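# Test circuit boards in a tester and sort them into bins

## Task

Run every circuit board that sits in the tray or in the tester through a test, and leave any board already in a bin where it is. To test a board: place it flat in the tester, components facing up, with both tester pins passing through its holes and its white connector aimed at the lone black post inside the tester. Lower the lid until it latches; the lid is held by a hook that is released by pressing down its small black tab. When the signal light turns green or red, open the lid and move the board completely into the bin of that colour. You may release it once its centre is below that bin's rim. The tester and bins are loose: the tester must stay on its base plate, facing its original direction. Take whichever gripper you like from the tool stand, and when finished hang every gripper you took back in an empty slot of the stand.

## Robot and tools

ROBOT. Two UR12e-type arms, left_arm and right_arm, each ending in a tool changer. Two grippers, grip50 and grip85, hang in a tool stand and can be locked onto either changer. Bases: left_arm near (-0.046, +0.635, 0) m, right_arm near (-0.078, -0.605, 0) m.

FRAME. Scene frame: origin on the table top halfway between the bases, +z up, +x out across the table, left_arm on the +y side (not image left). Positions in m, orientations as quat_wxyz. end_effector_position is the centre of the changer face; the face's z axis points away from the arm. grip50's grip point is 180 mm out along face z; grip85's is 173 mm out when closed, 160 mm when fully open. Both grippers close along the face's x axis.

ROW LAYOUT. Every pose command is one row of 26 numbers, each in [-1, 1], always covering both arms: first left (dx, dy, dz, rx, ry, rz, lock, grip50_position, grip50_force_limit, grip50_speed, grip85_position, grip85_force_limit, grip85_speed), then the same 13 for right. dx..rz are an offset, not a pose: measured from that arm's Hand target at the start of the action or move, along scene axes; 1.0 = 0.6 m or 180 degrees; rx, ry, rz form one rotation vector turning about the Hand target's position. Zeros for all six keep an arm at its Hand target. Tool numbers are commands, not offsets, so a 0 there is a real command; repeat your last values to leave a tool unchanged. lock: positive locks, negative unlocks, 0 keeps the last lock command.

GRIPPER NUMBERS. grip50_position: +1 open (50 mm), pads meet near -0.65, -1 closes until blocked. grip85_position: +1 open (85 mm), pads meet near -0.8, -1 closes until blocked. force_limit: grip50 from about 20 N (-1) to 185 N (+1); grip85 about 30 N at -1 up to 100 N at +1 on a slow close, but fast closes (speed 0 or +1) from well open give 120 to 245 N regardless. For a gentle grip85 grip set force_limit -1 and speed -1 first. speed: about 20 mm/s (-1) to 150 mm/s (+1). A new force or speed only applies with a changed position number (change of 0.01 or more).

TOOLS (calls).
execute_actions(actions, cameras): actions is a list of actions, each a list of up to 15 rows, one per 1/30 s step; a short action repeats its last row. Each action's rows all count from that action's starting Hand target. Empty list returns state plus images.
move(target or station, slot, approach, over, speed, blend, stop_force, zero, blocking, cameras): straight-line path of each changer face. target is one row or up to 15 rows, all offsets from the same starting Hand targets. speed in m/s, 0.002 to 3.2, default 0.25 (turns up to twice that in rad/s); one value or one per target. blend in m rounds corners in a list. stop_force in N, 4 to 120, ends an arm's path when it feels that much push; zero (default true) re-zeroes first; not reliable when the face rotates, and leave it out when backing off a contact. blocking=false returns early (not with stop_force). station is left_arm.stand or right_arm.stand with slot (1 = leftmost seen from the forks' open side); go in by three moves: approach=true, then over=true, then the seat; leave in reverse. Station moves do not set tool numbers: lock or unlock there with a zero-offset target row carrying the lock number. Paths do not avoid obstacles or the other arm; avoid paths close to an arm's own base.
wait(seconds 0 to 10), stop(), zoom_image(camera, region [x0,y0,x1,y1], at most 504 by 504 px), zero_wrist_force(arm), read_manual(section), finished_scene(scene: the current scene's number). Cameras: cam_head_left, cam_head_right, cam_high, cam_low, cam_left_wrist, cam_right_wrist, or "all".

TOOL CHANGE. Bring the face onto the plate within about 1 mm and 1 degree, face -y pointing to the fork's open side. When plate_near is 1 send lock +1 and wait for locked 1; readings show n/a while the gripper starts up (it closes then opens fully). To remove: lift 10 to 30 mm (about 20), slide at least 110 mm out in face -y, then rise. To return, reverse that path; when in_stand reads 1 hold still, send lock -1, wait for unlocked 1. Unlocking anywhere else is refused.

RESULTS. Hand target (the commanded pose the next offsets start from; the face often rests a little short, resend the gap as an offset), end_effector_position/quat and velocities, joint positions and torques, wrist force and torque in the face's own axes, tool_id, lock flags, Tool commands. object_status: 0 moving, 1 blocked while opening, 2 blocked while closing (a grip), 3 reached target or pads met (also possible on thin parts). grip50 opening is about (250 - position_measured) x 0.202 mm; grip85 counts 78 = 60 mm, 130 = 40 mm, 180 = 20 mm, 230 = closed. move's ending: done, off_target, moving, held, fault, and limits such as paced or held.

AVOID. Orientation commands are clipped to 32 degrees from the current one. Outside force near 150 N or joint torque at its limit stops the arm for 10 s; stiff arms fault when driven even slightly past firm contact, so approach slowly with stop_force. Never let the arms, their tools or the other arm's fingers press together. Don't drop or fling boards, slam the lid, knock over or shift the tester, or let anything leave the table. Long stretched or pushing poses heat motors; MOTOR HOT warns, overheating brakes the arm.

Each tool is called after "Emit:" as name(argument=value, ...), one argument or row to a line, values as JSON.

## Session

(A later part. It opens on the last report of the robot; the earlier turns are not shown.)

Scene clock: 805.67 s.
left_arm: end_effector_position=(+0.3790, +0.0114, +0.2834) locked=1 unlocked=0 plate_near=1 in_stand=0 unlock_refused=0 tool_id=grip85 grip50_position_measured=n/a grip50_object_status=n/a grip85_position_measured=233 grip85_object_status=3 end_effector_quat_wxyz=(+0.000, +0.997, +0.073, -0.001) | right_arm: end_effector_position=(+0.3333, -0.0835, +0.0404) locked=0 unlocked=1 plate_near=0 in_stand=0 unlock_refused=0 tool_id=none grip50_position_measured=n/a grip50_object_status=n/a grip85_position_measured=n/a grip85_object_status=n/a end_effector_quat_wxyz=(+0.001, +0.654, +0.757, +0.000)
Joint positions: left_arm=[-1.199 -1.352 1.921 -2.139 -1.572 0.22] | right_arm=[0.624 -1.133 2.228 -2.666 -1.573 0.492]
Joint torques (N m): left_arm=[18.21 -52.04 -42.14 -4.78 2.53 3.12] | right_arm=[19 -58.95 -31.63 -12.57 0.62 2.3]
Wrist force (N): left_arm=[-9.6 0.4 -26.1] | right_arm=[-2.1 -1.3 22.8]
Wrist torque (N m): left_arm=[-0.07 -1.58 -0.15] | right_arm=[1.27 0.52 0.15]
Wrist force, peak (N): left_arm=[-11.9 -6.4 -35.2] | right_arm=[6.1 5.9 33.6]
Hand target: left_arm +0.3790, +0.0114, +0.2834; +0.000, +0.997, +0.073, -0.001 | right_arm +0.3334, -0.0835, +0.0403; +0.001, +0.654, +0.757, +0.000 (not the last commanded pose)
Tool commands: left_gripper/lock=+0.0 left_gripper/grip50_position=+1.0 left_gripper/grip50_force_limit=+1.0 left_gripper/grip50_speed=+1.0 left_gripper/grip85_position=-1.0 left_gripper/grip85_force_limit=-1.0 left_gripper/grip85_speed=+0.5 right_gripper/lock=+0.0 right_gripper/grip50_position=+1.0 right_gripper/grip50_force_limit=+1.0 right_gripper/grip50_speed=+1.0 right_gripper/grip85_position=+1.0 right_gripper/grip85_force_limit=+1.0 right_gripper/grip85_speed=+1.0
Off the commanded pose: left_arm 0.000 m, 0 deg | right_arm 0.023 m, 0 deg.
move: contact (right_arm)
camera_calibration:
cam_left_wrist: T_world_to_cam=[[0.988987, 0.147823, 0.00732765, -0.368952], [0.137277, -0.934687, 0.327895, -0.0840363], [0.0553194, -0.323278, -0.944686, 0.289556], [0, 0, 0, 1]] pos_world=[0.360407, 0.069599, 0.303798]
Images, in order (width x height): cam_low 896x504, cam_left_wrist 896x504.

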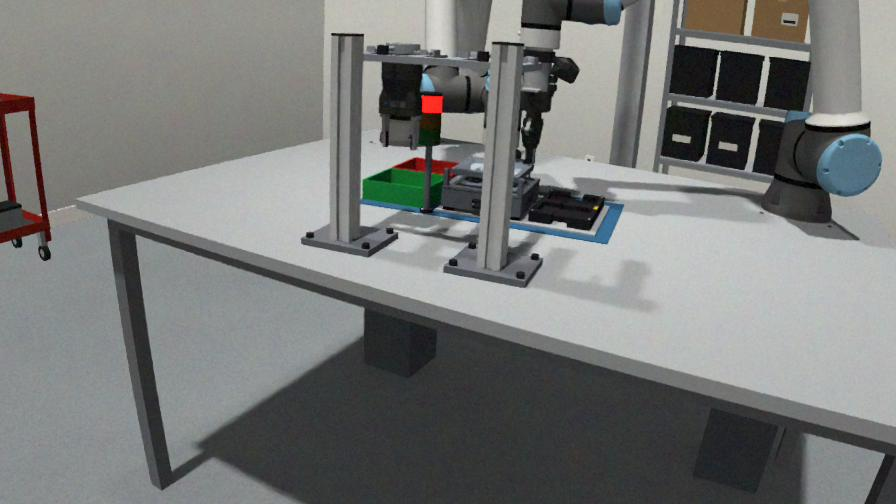

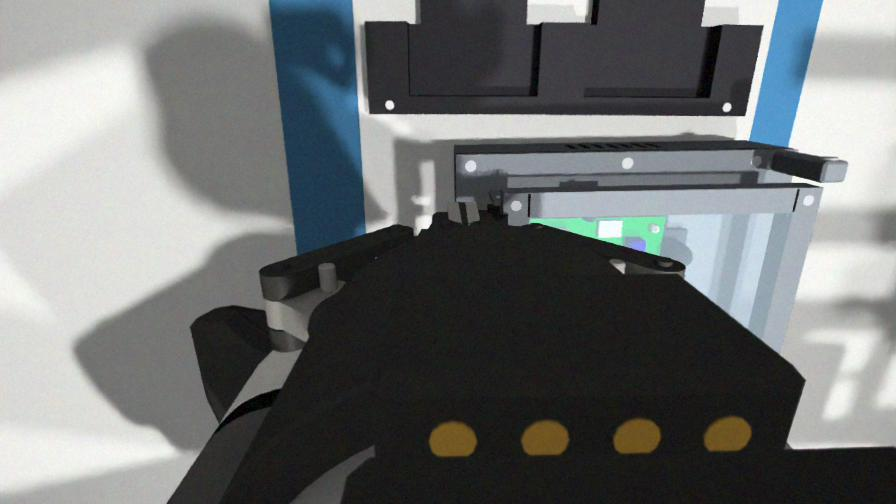

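Emit:
move(
  target=[
    [0,0,0,0,0,0,1,1,1,1,-1,-1,0.5,0,0,-0.0133,0,0,0,0,1,1,1,1,1,1],
    [0,0,0,0,0,0,1,1,1,1,-1,-1,0.5,-0.1813,-0.027,-0.0133,0,0,0,0,1,1,1,1,1,1],
    [0,0,0,0,0,0,1,1,1,1,-1,-1,0.5,-0.1813,-0.027,0.2,0.0,0,0,0,1,1,1,1,1,1],
    [0,0,0,0,0,0,1,1,1,1,-1,-1,0.5,-0.0857,0.038,0.3328,0.0286,-0.1923,0,0,1,1,1,1,1,1],
  ],
  speed=[0.1,0.25,0.3,0.3],
  blend=[0.005,0.03,0.04,0],
  cameras=["cam_right_wrist","cam_high"],
)

Scene clock: 822.27 s.
left_arm: end_effector_position=(+0.3790, +0.0114, +0.2834) locked=1 unlocked=0 plate_near=1 in_stand=0 unlock_refused=0 tool_id=grip85 grip50_position_measured=n/a grip50_object_status=n/a grip85_position_measured=233 grip85_object_status=3 end_effector_quat_wxyz=(+0.000, +0.997, +0.073, -0.001) | right_arm: end_effector_position=(+0.2819, -0.0606, +0.2400) locked=0 unlocked=1 plate_near=0 in_stand=0 unlock_refused=0 tool_id=none grip50_position_measured=n/a grip50_object_status=n/a grip85_position_measured=n/a grip85_object_status=n/a end_effector_quat_wxyz=(+0.197, +0.623, +0.722, +0.228)
Joint positions: left_arm=[-1.199 -1.352 1.921 -2.139 -1.572 0.22] | right_arm=[0.808 -1.404 2.308 -2.975 -1.939 0.582]
Joint torques (N m): left_arm=[18.06 -53.55 -41.83 -4.86 2.73 3.38] | right_arm=[-21.29 -67.06 -24.46 -7.19 -1.39 2.8]
Wrist force (N): left_arm=[-10.2 2.9 -18.5] | right_arm=[1.9 -1.4 -1.0]
Wrist torque (N m): left_arm=[-0.51 -1.79 -0.15] | right_arm=[0.25 0.12 0.23]
Wrist force, peak (N): left_arm=[-9.2 -0.1 -26.7] | right_arm=[-2.1 -2.0 22.8]
Hand target: left_arm +0.3790, +0.0114, +0.2834; +0.000, +0.997, +0.073, -0.001 | right_arm +0.2819, -0.0607, +0.2400; +0.197, +0.623, +0.722, +0.228
Tool commands: left_gripper/lock=+0.0 left_gripper/grip50_position=+1.0 left_gripper/grip50_force_limit=+1.0 left_gripper/grip50_speed=+1.0 left_gripper/grip85_position=-1.0 left_gripper/grip85_force_limit=-1.0 left_gripper/grip85_speed=+0.5 right_gripper/lock=+0.0 right_gripper/grip50_position=+1.0 right_gripper/grip50_force_limit=+1.0 right_gripper/grip50_speed=+1.0 right_gripper/grip85_position=+1.0 right_gripper/grip85_force_limit=+1.0 right_gripper/grip85_speed=+1.0
Off the commanded pose: left_arm 0.000 m, 0 deg | right_arm 0.000 m, 0 deg.
move: done; blend cut to 0 m at target 1
camera_calibration:
cam_right_wrist: T_world_to_cam=[[-0.148059, 0.988706, -0.0232313, 0.115283], [0.582496, 0.106164, 0.805871, -0.298941], [0.799235, 0.105784, -0.591636, -0.0397543], [0, 0, 0, 1]] pos_world=[0.222974, -0.0780386, 0.220066]
Images, in order (width x height): cam_high 896x504, cam_right_wrist 896x504.

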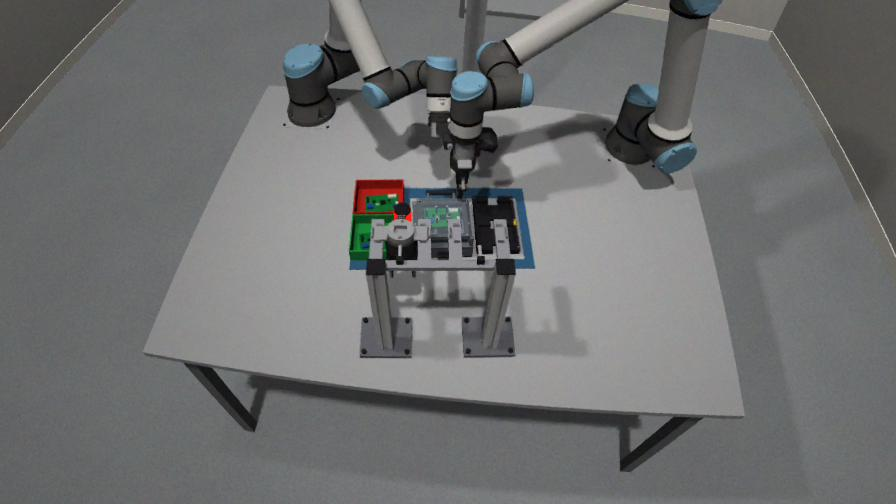

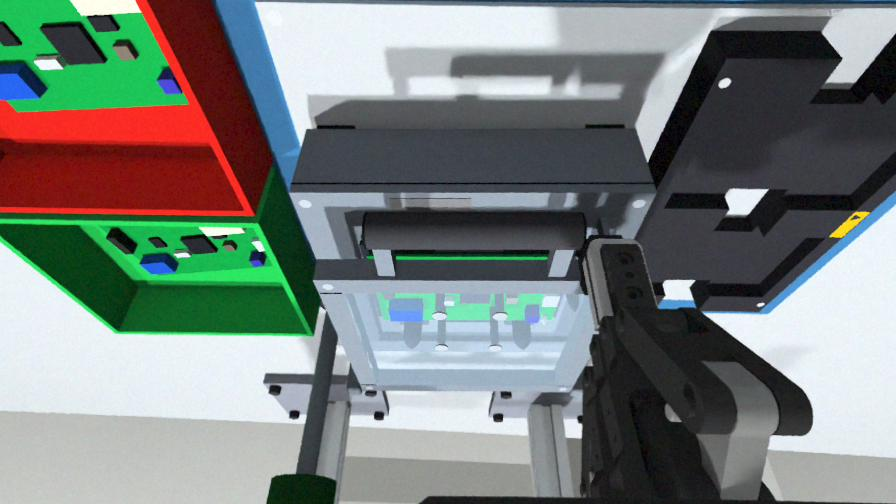

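Excellent view. Zoom on the hook area.

Emit:
zoom_image(
  camera="cam_right_wrist",
  region=[520, 180, 680, 330],
)

Emit:
zoom_image(
  camera="cam_right_wrist",
  region=[280, 110, 680, 340],
)

Scaled by 3.150 from the camera's 896x504 image, which has a finer 1280x720 frame.

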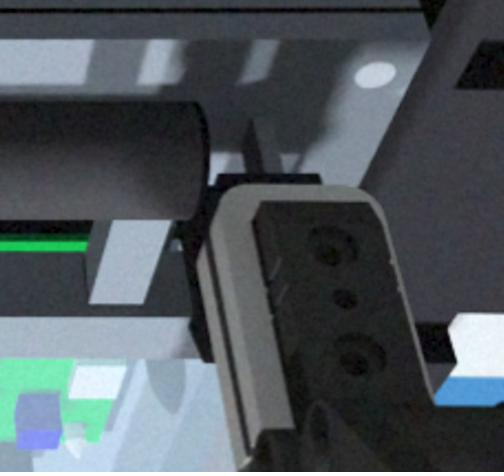

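Scaled by 1.260 from the camera's 896x504 image, which has a finer 1280x720 frame.

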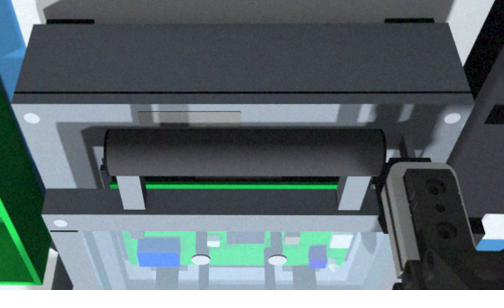

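Emit:
move(
  target=[0,0,0,0,0,0,1,1,1,1,-1,-1,0.5,0.0396,-0.1269,-0.02,0,0,0,0,1,1,1,1,1,1],
  speed=0.3,
  cameras=["cam_right_wrist"],
)

Scene clock: 829.00 s.
left_arm: end_effector_position=(+0.3790, +0.0114, +0.2834) locked=1 unlocked=0 plate_near=1 in_stand=0 unlock_refused=0 tool_id=grip85 grip50_position_measured=n/a grip50_object_status=n/a grip85_position_measured=233 grip85_object_status=3 end_effector_quat_wxyz=(+0.000, +0.997, +0.073, -0.001) | right_arm: end_effector_position=(+0.3057, -0.1368, +0.2281) locked=0 unlocked=1 plate_near=0 in_stand=0 unlock_refused=0 tool_id=none grip50_position_measured=n/a grip50_object_status=n/a grip85_position_measured=n/a grip85_object_status=n/a end_effector_quat_wxyz=(+0.197, +0.623, +0.722, +0.228)
Joint positions: left_arm=[-1.199 -1.352 1.921 -2.139 -1.572 0.22] | right_arm=[0.673 -1.451 2.415 -3.076 -1.872 0.458]
Joint torques (N m): left_arm=[20.34 -58.47 -41.05 -4.51 2.36 3.07] | right_arm=[3.14 -23.4 -40.12 -3.4 -3.52 1.21]
Wrist force (N): left_arm=[-10.3 2.9 -18.9] | right_arm=[1.6 -1.8 -0.2]
Wrist torque (N m): left_arm=[-0.50 -1.77 -0.15] | right_arm=[0.21 0.13 0.04]
Wrist force, peak (N): left_arm=[-10.5 2.7 -19.4] | right_arm=[5.7 -2.0 -1.4]
Hand target: left_arm +0.3790, +0.0114, +0.2834; +0.000, +0.997, +0.073, -0.001 | right_arm +0.3057, -0.1368, +0.2280; +0.197, +0.623, +0.722, +0.228
Tool commands: left_gripper/lock=+0.0 left_gripper/grip50_position=+1.0 left_gripper/grip50_force_limit=+1.0 left_gripper/grip50_speed=+1.0 left_gripper/grip85_position=-1.0 left_gripper/grip85_force_limit=-1.0 left_gripper/grip85_speed=+0.5 right_gripper/lock=+0.0 right_gripper/grip50_position=+1.0 right_gripper/grip50_force_limit=+1.0 right_gripper/grip50_speed=+1.0 right_gripper/grip85_position=+1.0 right_gripper/grip85_force_limit=+1.0 right_gripper/grip85_speed=+1.0
Off the commanded pose: left_arm 0.000 m, 0 deg | right_arm 0.000 m, 0 deg.
move: done
camera_calibration:
cam_right_wrist: T_world_to_cam=[[-0.147737, 0.988759, -0.0230091, 0.193755], [0.582274, 0.10576, 0.806084, -0.295258], [0.799456, 0.105691, -0.591353, -0.0578242], [0, 0, 0, 1]] pos_world=[0.246774, -0.154239, 0.208267]
Images, in order (width x height): cam_right_wrist 896x504.

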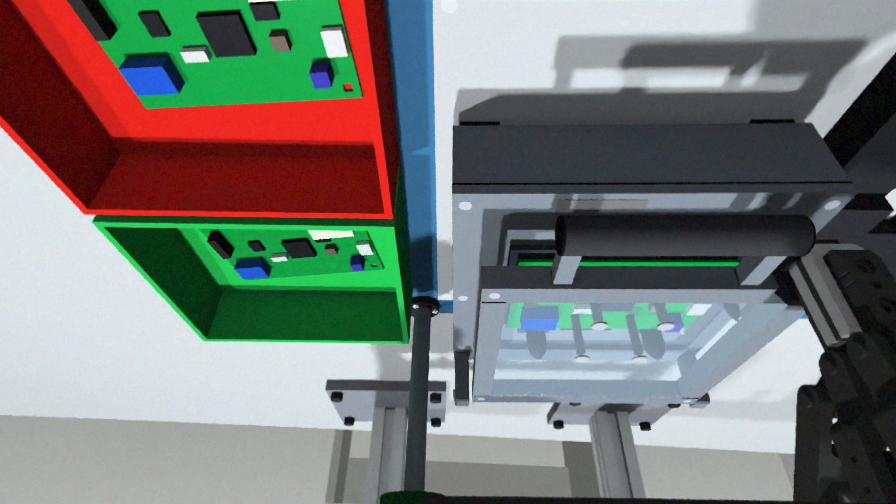

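Emit:
zoom_image(
  camera="cam_right_wrist",
  region=[730, 190, 890, 330],
)

Scaled by 3.150 from the camera's 896x504 image, which has a finer 1280x720 frame.

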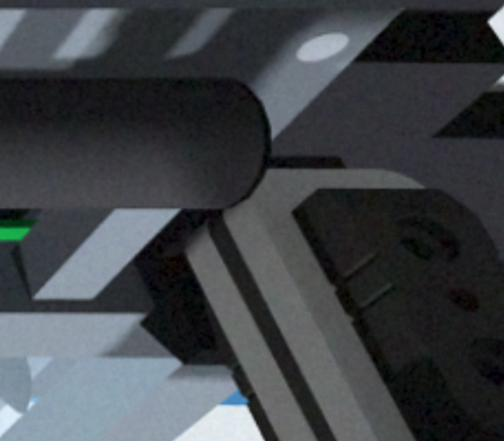

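Emit:
move(
  target=[0,0,0.15,0,0,0,1,1,1,1,-1,-1,0.5,0,0,0,0,0,0,0,1,1,1,1,1,1],
  speed=0.2,
  cameras=["cam_right_wrist","cam_left_wrist"],
)

Emit:
zoom_image(
  camera="cam_right_wrist",
  region=[730, 190, 890, 330],
)

Emit:
zoom_image(
  camera="cam_left_wrist",
  region=[400, 150, 600, 280],
)

Scene clock: 835.53 s.
left_arm: end_effector_position=(+0.3791, +0.0115, +0.3733) locked=1 unlocked=0 plate_near=1 in_stand=0 unlock_refused=0 tool_id=grip85 grip50_position_measured=n/a grip50_object_status=n/a grip85_position_measured=233 grip85_object_status=3 end_effector_quat_wxyz=(+0.000, +0.997, +0.073, -0.001) | right_arm: end_effector_position=(+0.3057, -0.1368, +0.2280) locked=0 unlocked=1 plate_near=0 in_stand=0 unlock_refused=0 tool_id=none grip50_position_measured=n/a grip50_object_status=n/a grip85_position_measured=n/a grip85_object_status=n/a end_effector_quat_wxyz=(+0.197, +0.623, +0.722, +0.228)
Joint positions: left_arm=[-1.199 -1.424 1.831 -1.977 -1.572 0.22] | right_arm=[0.673 -1.451 2.415 -3.076 -1.872 0.458]
Joint torques (N m): left_arm=[2.17 -77.44 -58.05 -8.64 2.45 1.01] | right_arm=[18.11 -27.2 -42.74 -2.55 -4.12 -0.87]
Wrist force (N): left_arm=[1.9 -0.6 0.0] | right_arm=[1.6 -1.6 -0.8]
Wrist torque (N m): left_arm=[-0.02 -0.29 -0.16] | right_arm=[0.24 0.13 0.05]
Wrist force, peak (N): left_arm=[-10.2 2.7 -19.5] | right_arm=[1.7 -2.3 -0.7]
Hand target: left_arm +0.3790, +0.0114, +0.3734; +0.000, +0.997, +0.073, -0.001 | right_arm +0.3057, -0.1368, +0.2280; +0.197, +0.623, +0.722, +0.228
Tool commands: left_gripper/lock=+0.0 left_gripper/grip50_position=+1.0 left_gripper/grip50_force_limit=+1.0 left_gripper/grip50_speed=+1.0 left_gripper/grip85_position=-1.0 left_gripper/grip85_force_limit=-1.0 left_gripper/grip85_speed=+0.5 right_gripper/lock=+0.0 right_gripper/grip50_position=+1.0 right_gripper/grip50_force_limit=+1.0 right_gripper/grip50_speed=+1.0 right_gripper/grip85_position=+1.0 right_gripper/grip85_force_limit=+1.0 right_gripper/grip85_speed=+1.0
Off the commanded pose: left_arm 0.000 m, 0 deg | right_arm 0.000 m, 0 deg.
move: done
camera_calibration:
cam_left_wrist: T_world_to_cam=[[0.988986, 0.147826, 0.00734184, -0.369616], [0.137281, -0.934717, 0.327807, -0.113479], [0.0553212, -0.323189, -0.944716, 0.374488], [0, 0, 0, 1]] pos_world=[0.360407, 0.0695987, 0.393698]
cam_right_wrist: T_world_to_cam=[[-0.147778, 0.988748, -0.0232071, 0.193802], [0.582365, 0.105958, 0.805992, -0.29515], [0.799382, 0.105593, -0.591471, -0.057856], [0, 0, 0, 1]] pos_world=[0.246774, -0.154239, 0.208166]
Images, in order (width x height): cam_left_wrist 896x504, cam_right_wrist 896x504.

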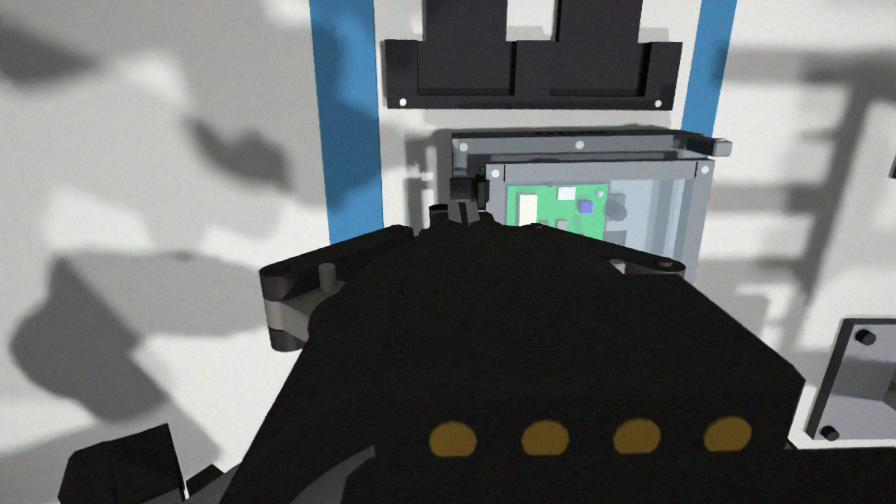

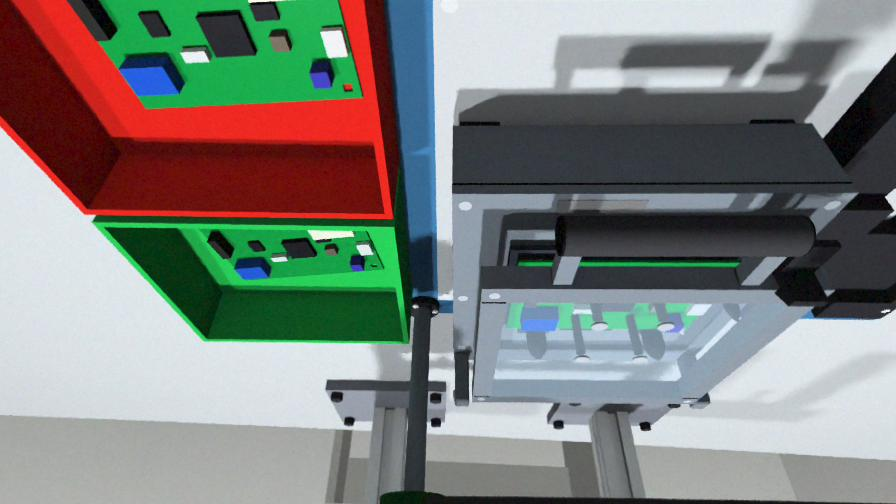

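Scaled by 3.150 from the camera's 896x504 image, which has a finer 1280x720 frame.

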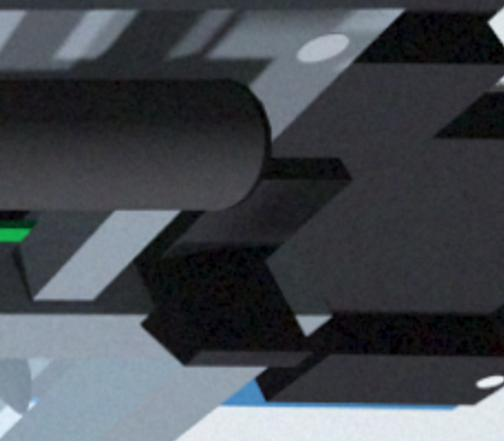

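Scaled by 2.520 from the camera's 896x504 image, which has a finer 1280x720 frame.

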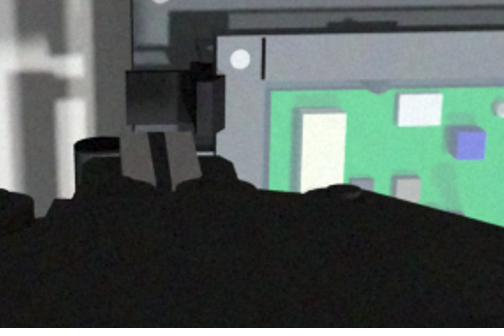

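Emit:
move(
  target=[
    [-0.01033,-0.005,0,0,0,0,1,1,1,1,-1,-1,0.5,0,0,0,0,0,0,0,1,1,1,1,1,1],
    [-0.01033,-0.005,-0.134,0,0,0,1,1,1,1,-1,-1,0.5,0,0,0,0,0,0,0,1,1,1,1,1,1],
  ],
  speed=[0.1,0.15],
  blend=[0.003,0],
  cameras=[],
)

Emit:
move(
  target=[0,0,-0.03,0,0,0,1,1,1,1,-1,-1,0.5,0,0,0,0,0,0,0,1,1,1,1,1,1],
  speed=0.006,
  stop_force=8,
  cameras=["cam_right_wrist","cam_left_wrist"],
)

Emit:
zoom_image(
  camera="cam_right_wrist",
  region=[730, 190, 890, 330],
)

Scene clock: 859.97 s.
left_arm: end_effector_position=(+0.3728, +0.0084, +0.2930) locked=1 unlocked=0 plate_near=1 in_stand=0 unlock_refused=0 tool_id=grip85 grip50_position_measured=n/a grip50_object_status=n/a grip85_position_measured=233 grip85_object_status=3 end_effector_quat_wxyz=(+0.000, +0.997, +0.073, -0.001) | right_arm: end_effector_position=(+0.3057, -0.1368, +0.2280) locked=0 unlocked=1 plate_near=0 in_stand=0 unlock_refused=0 tool_id=none grip50_position_measured=n/a grip50_object_status=n/a grip85_position_measured=n/a grip85_object_status=n/a end_effector_quat_wxyz=(+0.197, +0.623, +0.722, +0.228)
Joint positions: left_arm=[-1.208 -1.362 1.914 -2.122 -1.572 0.21] | right_arm=[0.673 -1.451 2.415 -3.076 -1.872 0.458]
Joint torques (N m): left_arm=[20.37 -76.09 -58.2 -3.33 -2.41 3.11] | right_arm=[21.02 -26.17 -41.83 -2.85 -3.92 0.63]
Wrist force (N): left_arm=[2.3 -0.2 0.0] | right_arm=[1.3 -1.6 -0.5]
Wrist torque (N m): left_arm=[0.09 -0.33 -0.08] | right_arm=[0.23 0.14 0.04]
Wrist force, peak (N): left_arm=[0.1 0.7 -6.3] | right_arm=[1.8 -2.2 -0.9]
Hand target: left_arm +0.3728, +0.0084, +0.2930; +0.000, +0.997, +0.073, -0.001 | right_arm +0.3057, -0.1368, +0.2280; +0.197, +0.623, +0.722, +0.228
Tool commands: left_gripper/lock=+0.0 left_gripper/grip50_position=+1.0 left_gripper/grip50_force_limit=+1.0 left_gripper/grip50_speed=+1.0 left_gripper/grip85_position=-1.0 left_gripper/grip85_force_limit=-1.0 left_gripper/grip85_speed=+0.5 right_gripper/lock=+0.0 right_gripper/grip50_position=+1.0 right_gripper/grip50_force_limit=+1.0 right_gripper/grip50_speed=+1.0 right_gripper/grip85_position=+1.0 right_gripper/grip85_force_limit=+1.0 right_gripper/grip85_speed=+1.0
Off the commanded pose: left_arm 0.000 m, 0 deg | right_arm 0.000 m, 0 deg.
move: done
No camera images: "cameras" was empty.

Scene clock: 862.70 s.
left_arm: end_effector_position=(+0.3728, +0.0084, +0.2834) locked=1 unlocked=0 plate_near=1 in_stand=0 unlock_refused=0 tool_id=grip85 grip50_position_measured=n/a grip50_object_status=n/a grip85_position_measured=233 grip85_object_status=3 end_effector_quat_wxyz=(+0.000, +0.997, +0.073, -0.001) | right_arm: end_effector_position=(+0.3057, -0.1368, +0.2280) locked=0 unlocked=1 plate_near=0 in_stand=0 unlock_refused=0 tool_id=none grip50_position_measured=n/a grip50_object_status=n/a grip85_position_measured=n/a grip85_object_status=n/a end_effector_quat_wxyz=(+0.197, +0.623, +0.722, +0.228)
Joint positions: left_arm=[-1.208 -1.353 1.923 -2.14 -1.572 0.21] | right_arm=[0.673 -1.451 2.415 -3.076 -1.872 0.458]
Joint torques (N m): left_arm=[19.45 -79.37 -58.55 -2.77 -3.11 3.19] | right_arm=[17.93 -23.71 -42.15 -2.66 -4.12 1.71]
Wrist force (N): left_arm=[2.2 0.2 -1.3] | right_arm=[1.3 -1.5 -0.3]
Wrist torque (N m): left_arm=[0.03 -0.31 -0.08] | right_arm=[0.24 0.15 0.05]
Wrist force, peak (N): left_arm=[1.5 -0.4 -8.8] | right_arm=[1.7 -2.3 -0.2]
Hand target: left_arm +0.3728, +0.0084, +0.2834; +0.000, +0.997, +0.073, -0.001 (not the last commanded pose) | right_arm +0.3057, -0.1368, +0.2280; +0.197, +0.623, +0.722, +0.228
Tool commands: left_gripper/lock=+0.0 left_gripper/grip50_position=+1.0 left_gripper/grip50_force_limit=+1.0 left_gripper/grip50_speed=+1.0 left_gripper/grip85_position=-1.0 left_gripper/grip85_force_limit=-1.0 left_gripper/grip85_speed=+0.5 right_gripper/lock=+0.0 right_gripper/grip50_position=+1.0 right_gripper/grip50_force_limit=+1.0 right_gripper/grip50_speed=+1.0 right_gripper/grip85_position=+1.0 right_gripper/grip85_force_limit=+1.0 right_gripper/grip85_speed=+1.0
Off the commanded pose: left_arm 0.008 m, 0 deg | right_arm 0.000 m, 0 deg.
move: contact (left_arm)
camera_calibration:
cam_left_wrist: T_world_to_cam=[[0.988987, 0.147823, 0.00732765, -0.362377], [0.137277, -0.934687, 0.327895, -0.0859892], [0.0553194, -0.323278, -0.944686, 0.288929], [0, 0, 0, 1]] pos_world=[0.354207, 0.066599, 0.303798]
cam_right_wrist: T_world_to_cam=[[-0.147778, 0.988748, -0.0232071, 0.193802], [0.582365, 0.105958, 0.805992, -0.29515], [0.799382, 0.105593, -0.591471, -0.057856], [0, 0, 0, 1]] pos_world=[0.246774, -0.154239, 0.208166]
Images, in order (width x height): cam_left_wrist 896x504, cam_right_wrist 896x504.

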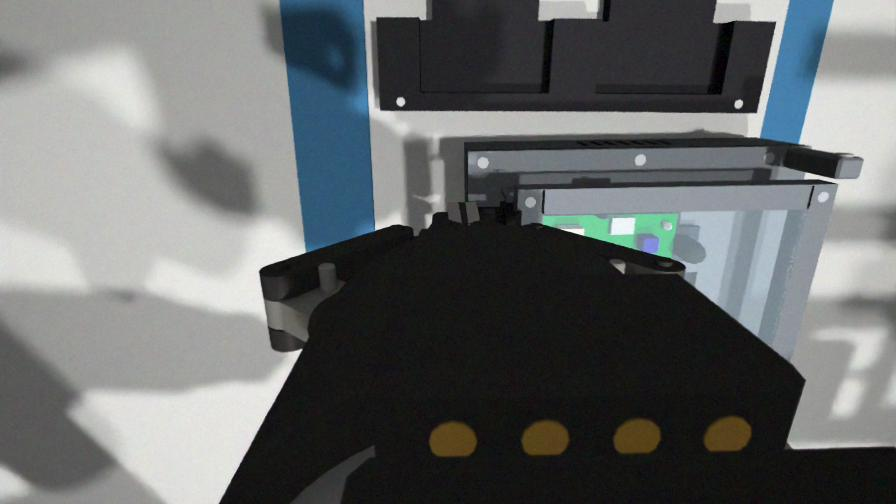

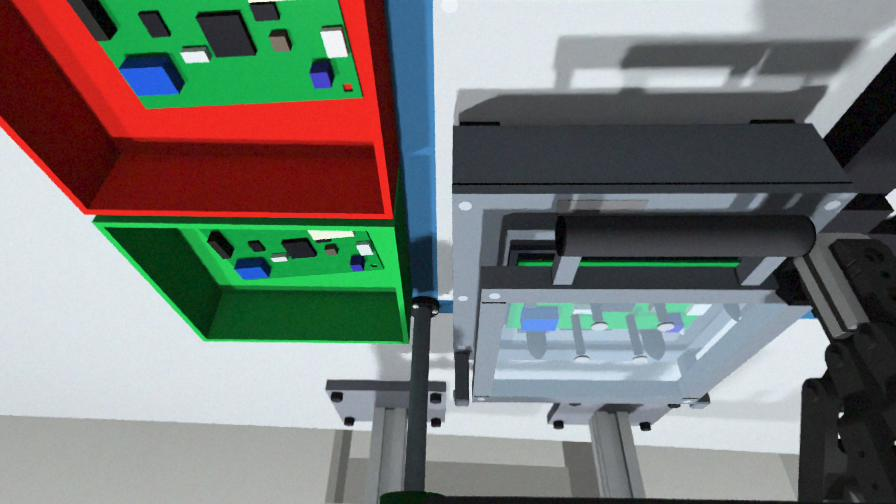

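Scaled by 3.150 from the camera's 896x504 image, which has a finer 1280x720 frame.

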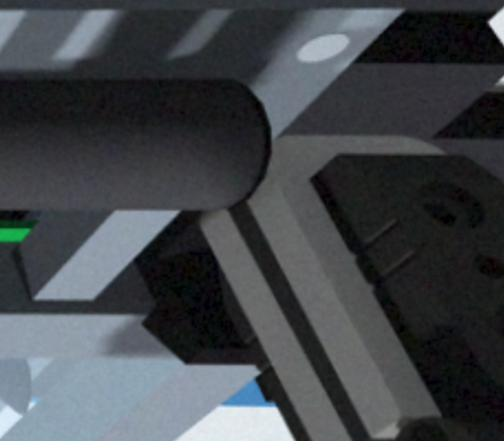

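Emit:
move(
  target=[0,0,-0.025,0,0,0,1,1,1,1,-1,-1,0.5,0,0,0,0,0,0,0,1,1,1,1,1,1],
  speed=0.006,
  stop_force=35,
  cameras=["cam_right_wrist","cam_left_wrist"],
)

Emit:
zoom_image(
  camera="cam_right_wrist",
  region=[730, 190, 890, 330],
)

Scene clock: 867.60 s.
left_arm: end_effector_position=(+0.3728, +0.0083, +0.2778) locked=1 unlocked=0 plate_near=1 in_stand=0 unlock_refused=0 tool_id=grip85 grip50_position_measured=n/a grip50_object_status=n/a grip85_position_measured=233 grip85_object_status=3 end_effector_quat_wxyz=(+0.000, +0.997, +0.073, -0.001) | right_arm: end_effector_position=(+0.3057, -0.1368, +0.2280) locked=0 unlocked=1 plate_near=0 in_stand=0 unlock_refused=0 tool_id=none grip50_position_measured=n/a grip50_object_status=n/a grip85_position_measured=n/a grip85_object_status=n/a end_effector_quat_wxyz=(+0.197, +0.623, +0.722, +0.228)
Joint positions: left_arm=[-1.208 -1.348 1.928 -2.15 -1.572 0.21] | right_arm=[0.673 -1.451 2.415 -3.076 -1.872 0.458]
Joint torques (N m): left_arm=[21.77 -59.9 -42.68 -0.84 11.77 3.83] | right_arm=[19.82 -23.92 -41.22 -2.95 -3.62 2.05]
Wrist force (N): left_arm=[-27.5 -1.5 -33.9] | right_arm=[1.5 -1.6 -0.6]
Wrist torque (N m): left_arm=[0.29 -5.88 -0.15] | right_arm=[0.23 0.14 0.04]
Wrist force, peak (N): left_arm=[-31.2 -5.4 -42.4] | right_arm=[2.2 -1.9 -0.5]
Hand target: left_arm +0.3728, +0.0083, +0.2779; +0.000, +0.997, +0.073, -0.001 (not the last commanded pose) | right_arm +0.3057, -0.1368, +0.2280; +0.197, +0.623, +0.722, +0.228
Tool commands: left_gripper/lock=+0.0 left_gripper/grip50_position=+1.0 left_gripper/grip50_force_limit=+1.0 left_gripper/grip50_speed=+1.0 left_gripper/grip85_position=-1.0 left_gripper/grip85_force_limit=-1.0 left_gripper/grip85_speed=+0.5 right_gripper/lock=+0.0 right_gripper/grip50_position=+1.0 right_gripper/grip50_force_limit=+1.0 right_gripper/grip50_speed=+1.0 right_gripper/grip85_position=+1.0 right_gripper/grip85_force_limit=+1.0 right_gripper/grip85_speed=+1.0
Off the commanded pose: left_arm 0.009 m, 0 deg | right_arm 0.000 m, 0 deg.
move: contact (left_arm)
camera_calibration:
cam_left_wrist: T_world_to_cam=[[0.988991, 0.147814, 0.0069543, -0.362211], [0.137367, -0.934541, 0.328273, -0.0843999], [0.0550223, -0.323703, -0.944557, 0.283703], [0, 0, 0, 1]] pos_world=[0.354207, 0.0665002, 0.298199]
cam_right_wrist: T_world_to_cam=[[-0.147778, 0.988748, -0.0232071, 0.193802], [0.582365, 0.105958, 0.805992, -0.29515], [0.799382, 0.105593, -0.591471, -0.057856], [0, 0, 0, 1]] pos_world=[0.246774, -0.154239, 0.208166]
Images, in order (width x height): cam_left_wrist 896x504, cam_right_wrist 896x504.

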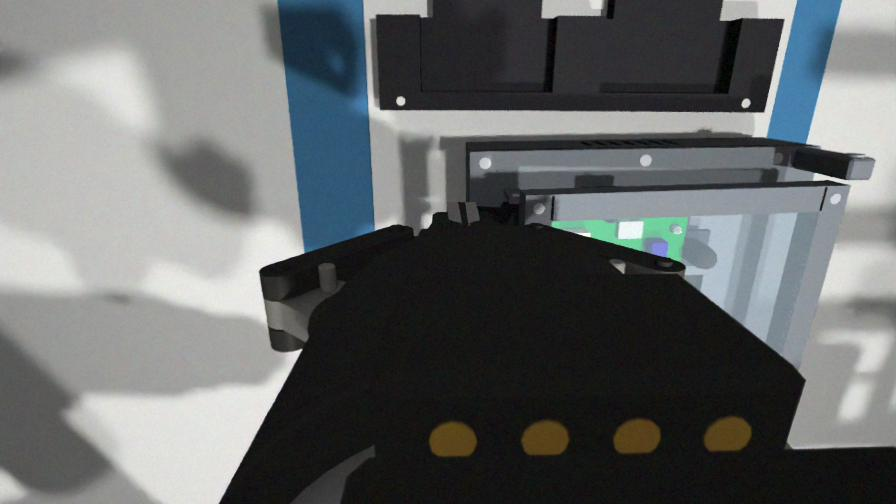

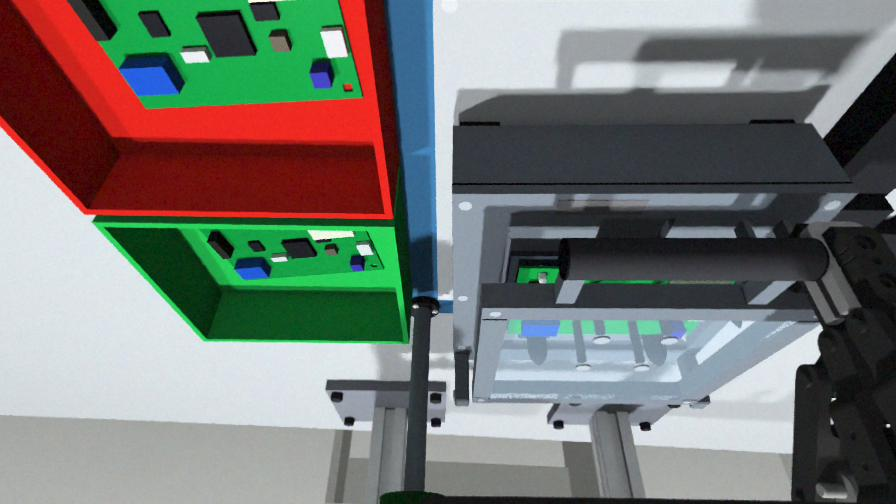

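Scaled by 3.150 from the camera's 896x504 image, which has a finer 1280x720 frame.

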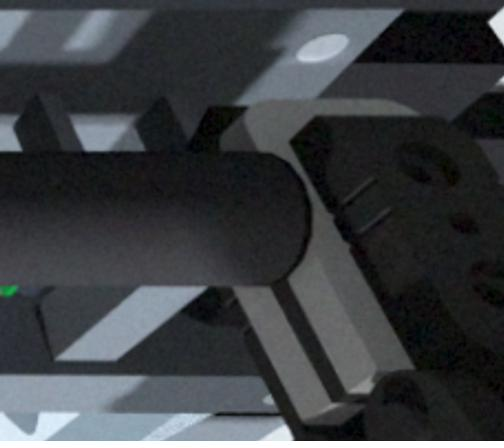

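Emit:
move(
  target=[
    [-0.005,0.002,0.01,0,0,0,1,1,1,1,-1,-1,0.5,0,0,0,0,0,0,0,1,1,1,1,1,1],
    [-0.03,0.002,0.2,0,0,0,1,1,1,1,-1,-1,0.5,0,0,0,0,0,0,0,1,1,1,1,1,1],
  ],
  speed=[0.05,0.25],
  blend=[0.004,0],
  cameras=["cam_right_wrist","cam_left_wrist"],
)

Emit:
zoom_image(
  camera="cam_right_wrist",
  region=[440, 100, 896, 440],
)

Scene clock: 873.37 s.
left_arm: end_effector_position=(+0.3547, +0.0095, +0.3978) locked=1 unlocked=0 plate_near=1 in_stand=0 unlock_refused=0 tool_id=grip85 grip50_position_measured=n/a grip50_object_status=n/a grip85_position_measured=233 grip85_object_status=3 end_effector_quat_wxyz=(+0.000, +0.997, +0.073, -0.001) | right_arm: end_effector_position=(+0.3057, -0.1368, +0.2280) locked=0 unlocked=1 plate_near=0 in_stand=0 unlock_refused=0 tool_id=none grip50_position_measured=n/a grip50_object_status=n/a grip85_position_measured=n/a grip85_object_status=n/a end_effector_quat_wxyz=(+0.197, +0.623, +0.722, +0.228)
Joint positions: left_arm=[-1.231 -1.458 1.825 -1.936 -1.572 0.188] | right_arm=[0.673 -1.451 2.415 -3.076 -1.872 0.458]
Joint torques (N m): left_arm=[19.6 -72.55 -59.12 -8.11 -3.02 3.57] | right_arm=[19.5 -26.05 -41.62 -3.44 -3.56 2.16]
Wrist force (N): left_arm=[1.0 -0.6 -0.9] | right_arm=[1.3 -1.5 -0.6]
Wrist torque (N m): left_arm=[-0.02 -0.23 0.02] | right_arm=[0.24 0.15 0.05]
Wrist force, peak (N): left_arm=[-27.4 -1.3 -34.0] | right_arm=[2.0 -2.0 -0.8]
Hand target: left_arm +0.3548, +0.0095, +0.3979; +0.000, +0.997, +0.073, -0.001 | right_arm +0.3057, -0.1368, +0.2280; +0.197, +0.623, +0.722, +0.228
Tool commands: left_gripper/lock=+0.0 left_gripper/grip50_position=+1.0 left_gripper/grip50_force_limit=+1.0 left_gripper/grip50_speed=+1.0 left_gripper/grip85_position=-1.0 left_gripper/grip85_force_limit=-1.0 left_gripper/grip85_speed=+0.5 right_gripper/lock=+0.0 right_gripper/grip50_position=+1.0 right_gripper/grip50_force_limit=+1.0 right_gripper/grip50_speed=+1.0 right_gripper/grip85_position=+1.0 right_gripper/grip85_force_limit=+1.0 right_gripper/grip85_speed=+1.0
Off the commanded pose: left_arm 0.000 m, 0 deg | right_arm 0.000 m, 0 deg.
move: done; blend cut to 0.0034 m at target 1
camera_calibration:
cam_left_wrist: T_world_to_cam=[[0.989004, 0.147725, 0.00700161, -0.34534], [0.137275, -0.934597, 0.328153, -0.120067], [0.05502, -0.323583, -0.944599, 0.398349], [0, 0, 0, 1]] pos_world=[0.336107, 0.0677001, 0.418099]
cam_right_wrist: T_world_to_cam=[[-0.147778, 0.988748, -0.0232071, 0.193802], [0.582365, 0.105958, 0.805992, -0.29515], [0.799382, 0.105593, -0.591471, -0.057856], [0, 0, 0, 1]] pos_world=[0.246774, -0.154239, 0.208166]
Images, in order (width x height): cam_left_wrist 896x504, cam_right_wrist 896x504.

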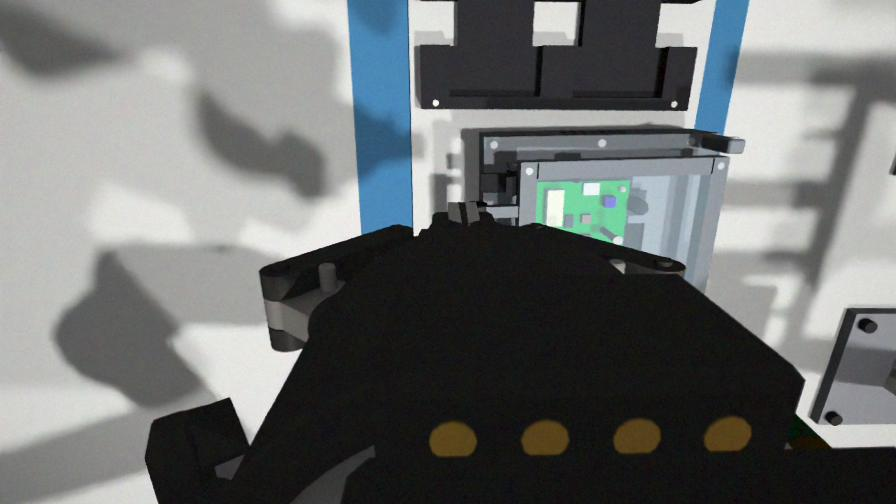

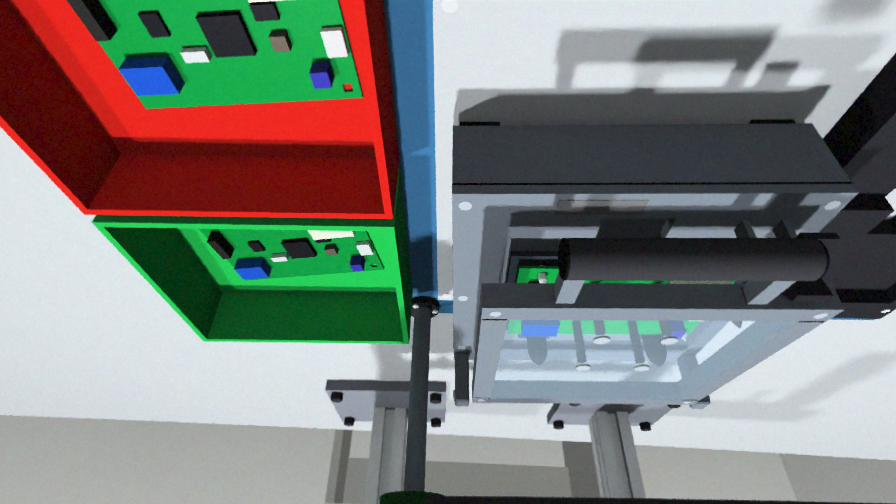

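Scaled by 1.105 from the camera's 896x504 image, which has a finer 1280x720 frame.

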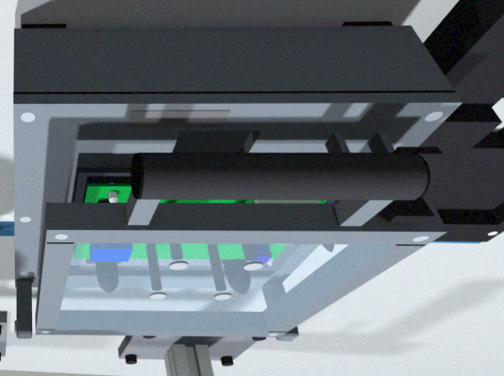

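Emit:
move(
  target=[
    [0,0,0,0,0,0,1,1,1,1,-1,-1,0.5,-0.1762,-0.4387,0.2033,-0.0286,0.1923,0,0,1,1,1,1,1,1],
    [0.1009,-0.2524,0.0367,0,0,0,1,1,1,1,-1,-1,0.5,-0.1762,-0.4387,0.2033,-0.0286,0.1923,0,0,1,1,1,1,1,1],
  ],
  speed=[0.5,0.35],
  blend=[0.02,0],
  cameras=["cam_left_wrist","cam_head_right","cam_low"],
)

Scene clock: 886.67 s.
left_arm: end_effector_position=(+0.4154, -0.1418, +0.4198) locked=1 unlocked=0 plate_near=1 in_stand=0 unlock_refused=0 tool_id=grip85 grip50_position_measured=n/a grip50_object_status=n/a grip85_position_measured=233 grip85_object_status=3 end_effector_quat_wxyz=(+0.000, +0.997, +0.073, -0.001) | right_arm: end_effector_position=(+0.2000, -0.4000, +0.3500) locked=0 unlocked=1 plate_near=0 in_stand=0 unlock_refused=0 tool_id=none grip50_position_measured=n/a grip50_object_status=n/a grip85_position_measured=n/a grip85_object_status=n/a end_effector_quat_wxyz=(+0.001, +0.654, +0.757, +0.000)
Joint positions: left_arm=[-1.222 -1.213 1.474 -1.831 -1.572 0.196] | right_arm=[0.094 -2.238 2.459 -1.792 -1.572 -0.037]
Joint torques (N m): left_arm=[8.48 -85.3 -70.57 -10.46 -2.73 0.78] | right_arm=[-20.35 -11.6 -47.37 -1.38 -2.11 -1.31]
Wrist force (N): left_arm=[1.3 -0.1 -0.6] | right_arm=[0.8 -0.5 -1.2]
Wrist torque (N m): left_arm=[0.05 -0.19 -0.23] | right_arm=[0.11 0.07 0.00]
Wrist force, peak (N): left_arm=[2.7 8.4 -1.8] | right_arm=[6.2 -1.0 2.8]
Hand target: left_arm +0.4153, -0.1419, +0.4199; +0.000, +0.997, +0.073, -0.001 | right_arm +0.2000, -0.4001, +0.3500; +0.001, +0.654, +0.757, +0.000
Tool commands: left_gripper/lock=+0.0 left_gripper/grip50_position=+1.0 left_gripper/grip50_force_limit=+1.0 left_gripper/grip50_speed=+1.0 left_gripper/grip85_position=-1.0 left_gripper/grip85_force_limit=-1.0 left_gripper/grip85_speed=+0.5 right_gripper/lock=+0.0 right_gripper/grip50_position=+1.0 right_gripper/grip50_force_limit=+1.0 right_gripper/grip50_speed=+1.0 right_gripper/grip85_position=+1.0 right_gripper/grip85_force_limit=+1.0 right_gripper/grip85_speed=+1.0
Off the commanded pose: left_arm 0.000 m, 0 deg | right_arm 0.000 m, 0 deg.
move: done; blend cut to 0 m at target 1
camera_calibration:
cam_left_wrist: T_world_to_cam=[[0.988997, 0.147762, 0.00710886, -0.383119], [0.13728, -0.934623, 0.328078, -0.277014], [0.0551215, -0.323492, -0.944624, 0.366911], [0, 0, 0, 1]] pos_world=[0.396707, -0.0836003, 0.440198]
Images, in order (width x height): cam_head_right 896x504, cam_low 896x504, cam_left_wrist 896x504.

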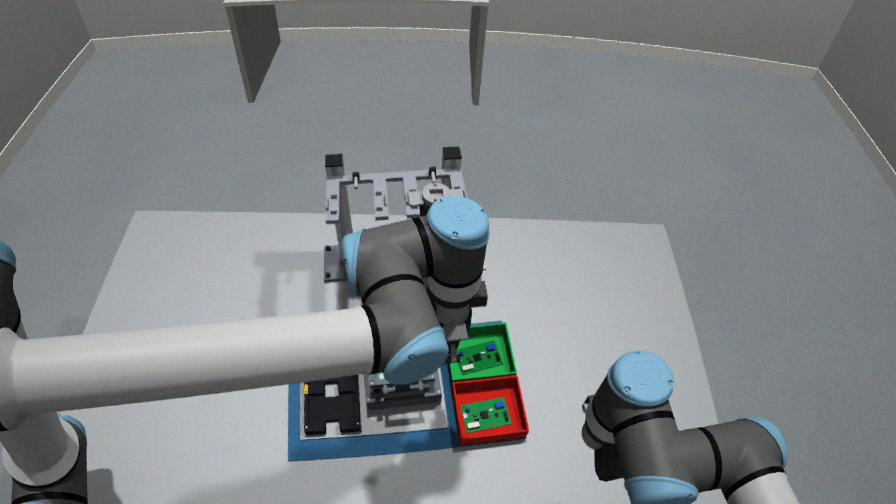

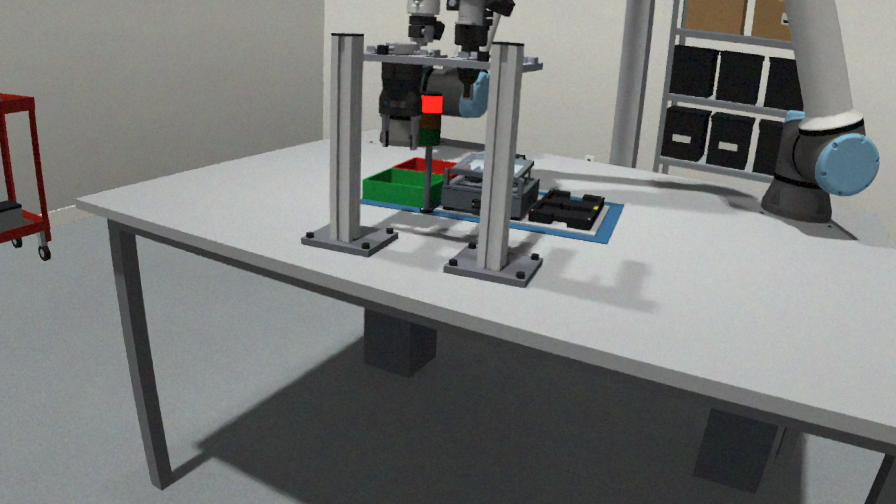

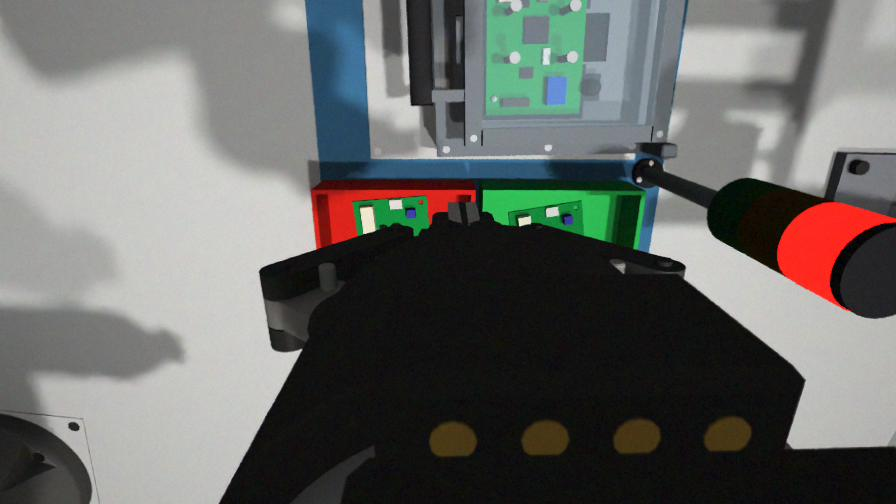

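Emit:
move(
  target=[-0.0196,0.1319,0.0167,0,0,0,1,1,1,1,-0.2,-1,0.5,0,0,0,0,0,0,0,1,1,1,1,1,1],
  speed=0.35,
  cameras=["cam_left_wrist"],
)

Emit:
zoom_image(
  camera="cam_left_wrist",
  region=[360, 20, 720, 240],
)

Scene clock: 889.57 s.
left_arm: end_effector_position=(+0.4037, -0.0628, +0.4299) locked=1 unlocked=0 plate_near=1 in_stand=0 unlock_refused=0 tool_id=grip85 grip50_position_measured=n/a grip50_object_status=n/a grip85_position_measured=154 grip85_object_status=3 end_effector_quat_wxyz=(+0.000, +0.997, +0.073, -0.001) | right_arm: end_effector_position=(+0.2000, -0.4001, +0.3500) locked=0 unlocked=1 plate_near=0 in_stand=0 unlock_refused=0 tool_id=none grip50_position_measured=n/a grip50_object_status=n/a grip85_position_measured=n/a grip85_object_status=n/a end_effector_quat_wxyz=(+0.001, +0.654, +0.757, +0.000)
Joint positions: left_arm=[-1.203 -1.335 1.618 -1.853 -1.572 0.216] | right_arm=[0.094 -2.238 2.459 -1.792 -1.572 -0.037]
Joint torques (N m): left_arm=[-14.57 -88.28 -61.09 -4.96 -1.16 -3.15] | right_arm=[-19.96 -13.5 -55.28 -1.53 -2.65 -1.72]
Wrist force (N): left_arm=[1.1 -0.4 -0.6] | right_arm=[0.9 -1.5 -0.6]
Wrist torque (N m): left_arm=[0.09 -0.19 -0.29] | right_arm=[0.05 0.06 -0.01]
Wrist force, peak (N): left_arm=[1.2 -5.9 -1.6] | right_arm=[1.1 -1.7 -0.8]
Hand target: left_arm +0.4036, -0.0628, +0.4299; +0.000, +0.997, +0.073, -0.001 | right_arm +0.2000, -0.4001, +0.3500; +0.001, +0.654, +0.757, +0.000
Tool commands: left_gripper/lock=+0.0 left_gripper/grip50_position=+1.0 left_gripper/grip50_force_limit=+1.0 left_gripper/grip50_speed=+1.0 left_gripper/grip85_position=-0.2 left_gripper/grip85_force_limit=-1.0 left_gripper/grip85_speed=+0.5 right_gripper/lock=+0.0 right_gripper/grip50_position=+1.0 right_gripper/grip50_force_limit=+1.0 right_gripper/grip50_speed=+1.0 right_gripper/grip85_position=+1.0 right_gripper/grip85_force_limit=+1.0 right_gripper/grip85_speed=+1.0
Off the commanded pose: left_arm 0.000 m, 0 deg | right_arm 0.000 m, 0 deg.
move: done
camera_calibration:
cam_left_wrist: T_world_to_cam=[[0.988998, 0.147763, 0.00706209, -0.38337], [0.137279, -0.934519, 0.328373, -0.205031], [0.0551212, -0.323791, -0.944522, 0.4026], [0, 0, 0, 1]] pos_world=[0.385107, -0.0045994, 0.450298]
Images, in order (width x height): cam_left_wrist 896x504.

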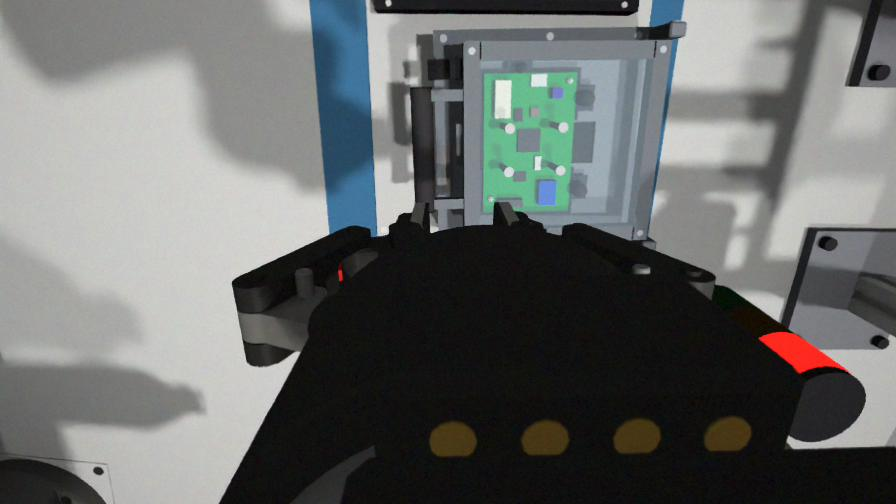

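Scaled by 1.400 from the camera's 896x504 image, which has a finer 1280x720 frame.

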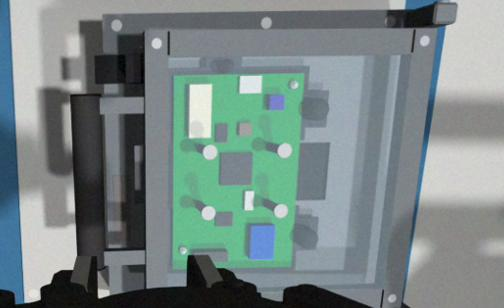

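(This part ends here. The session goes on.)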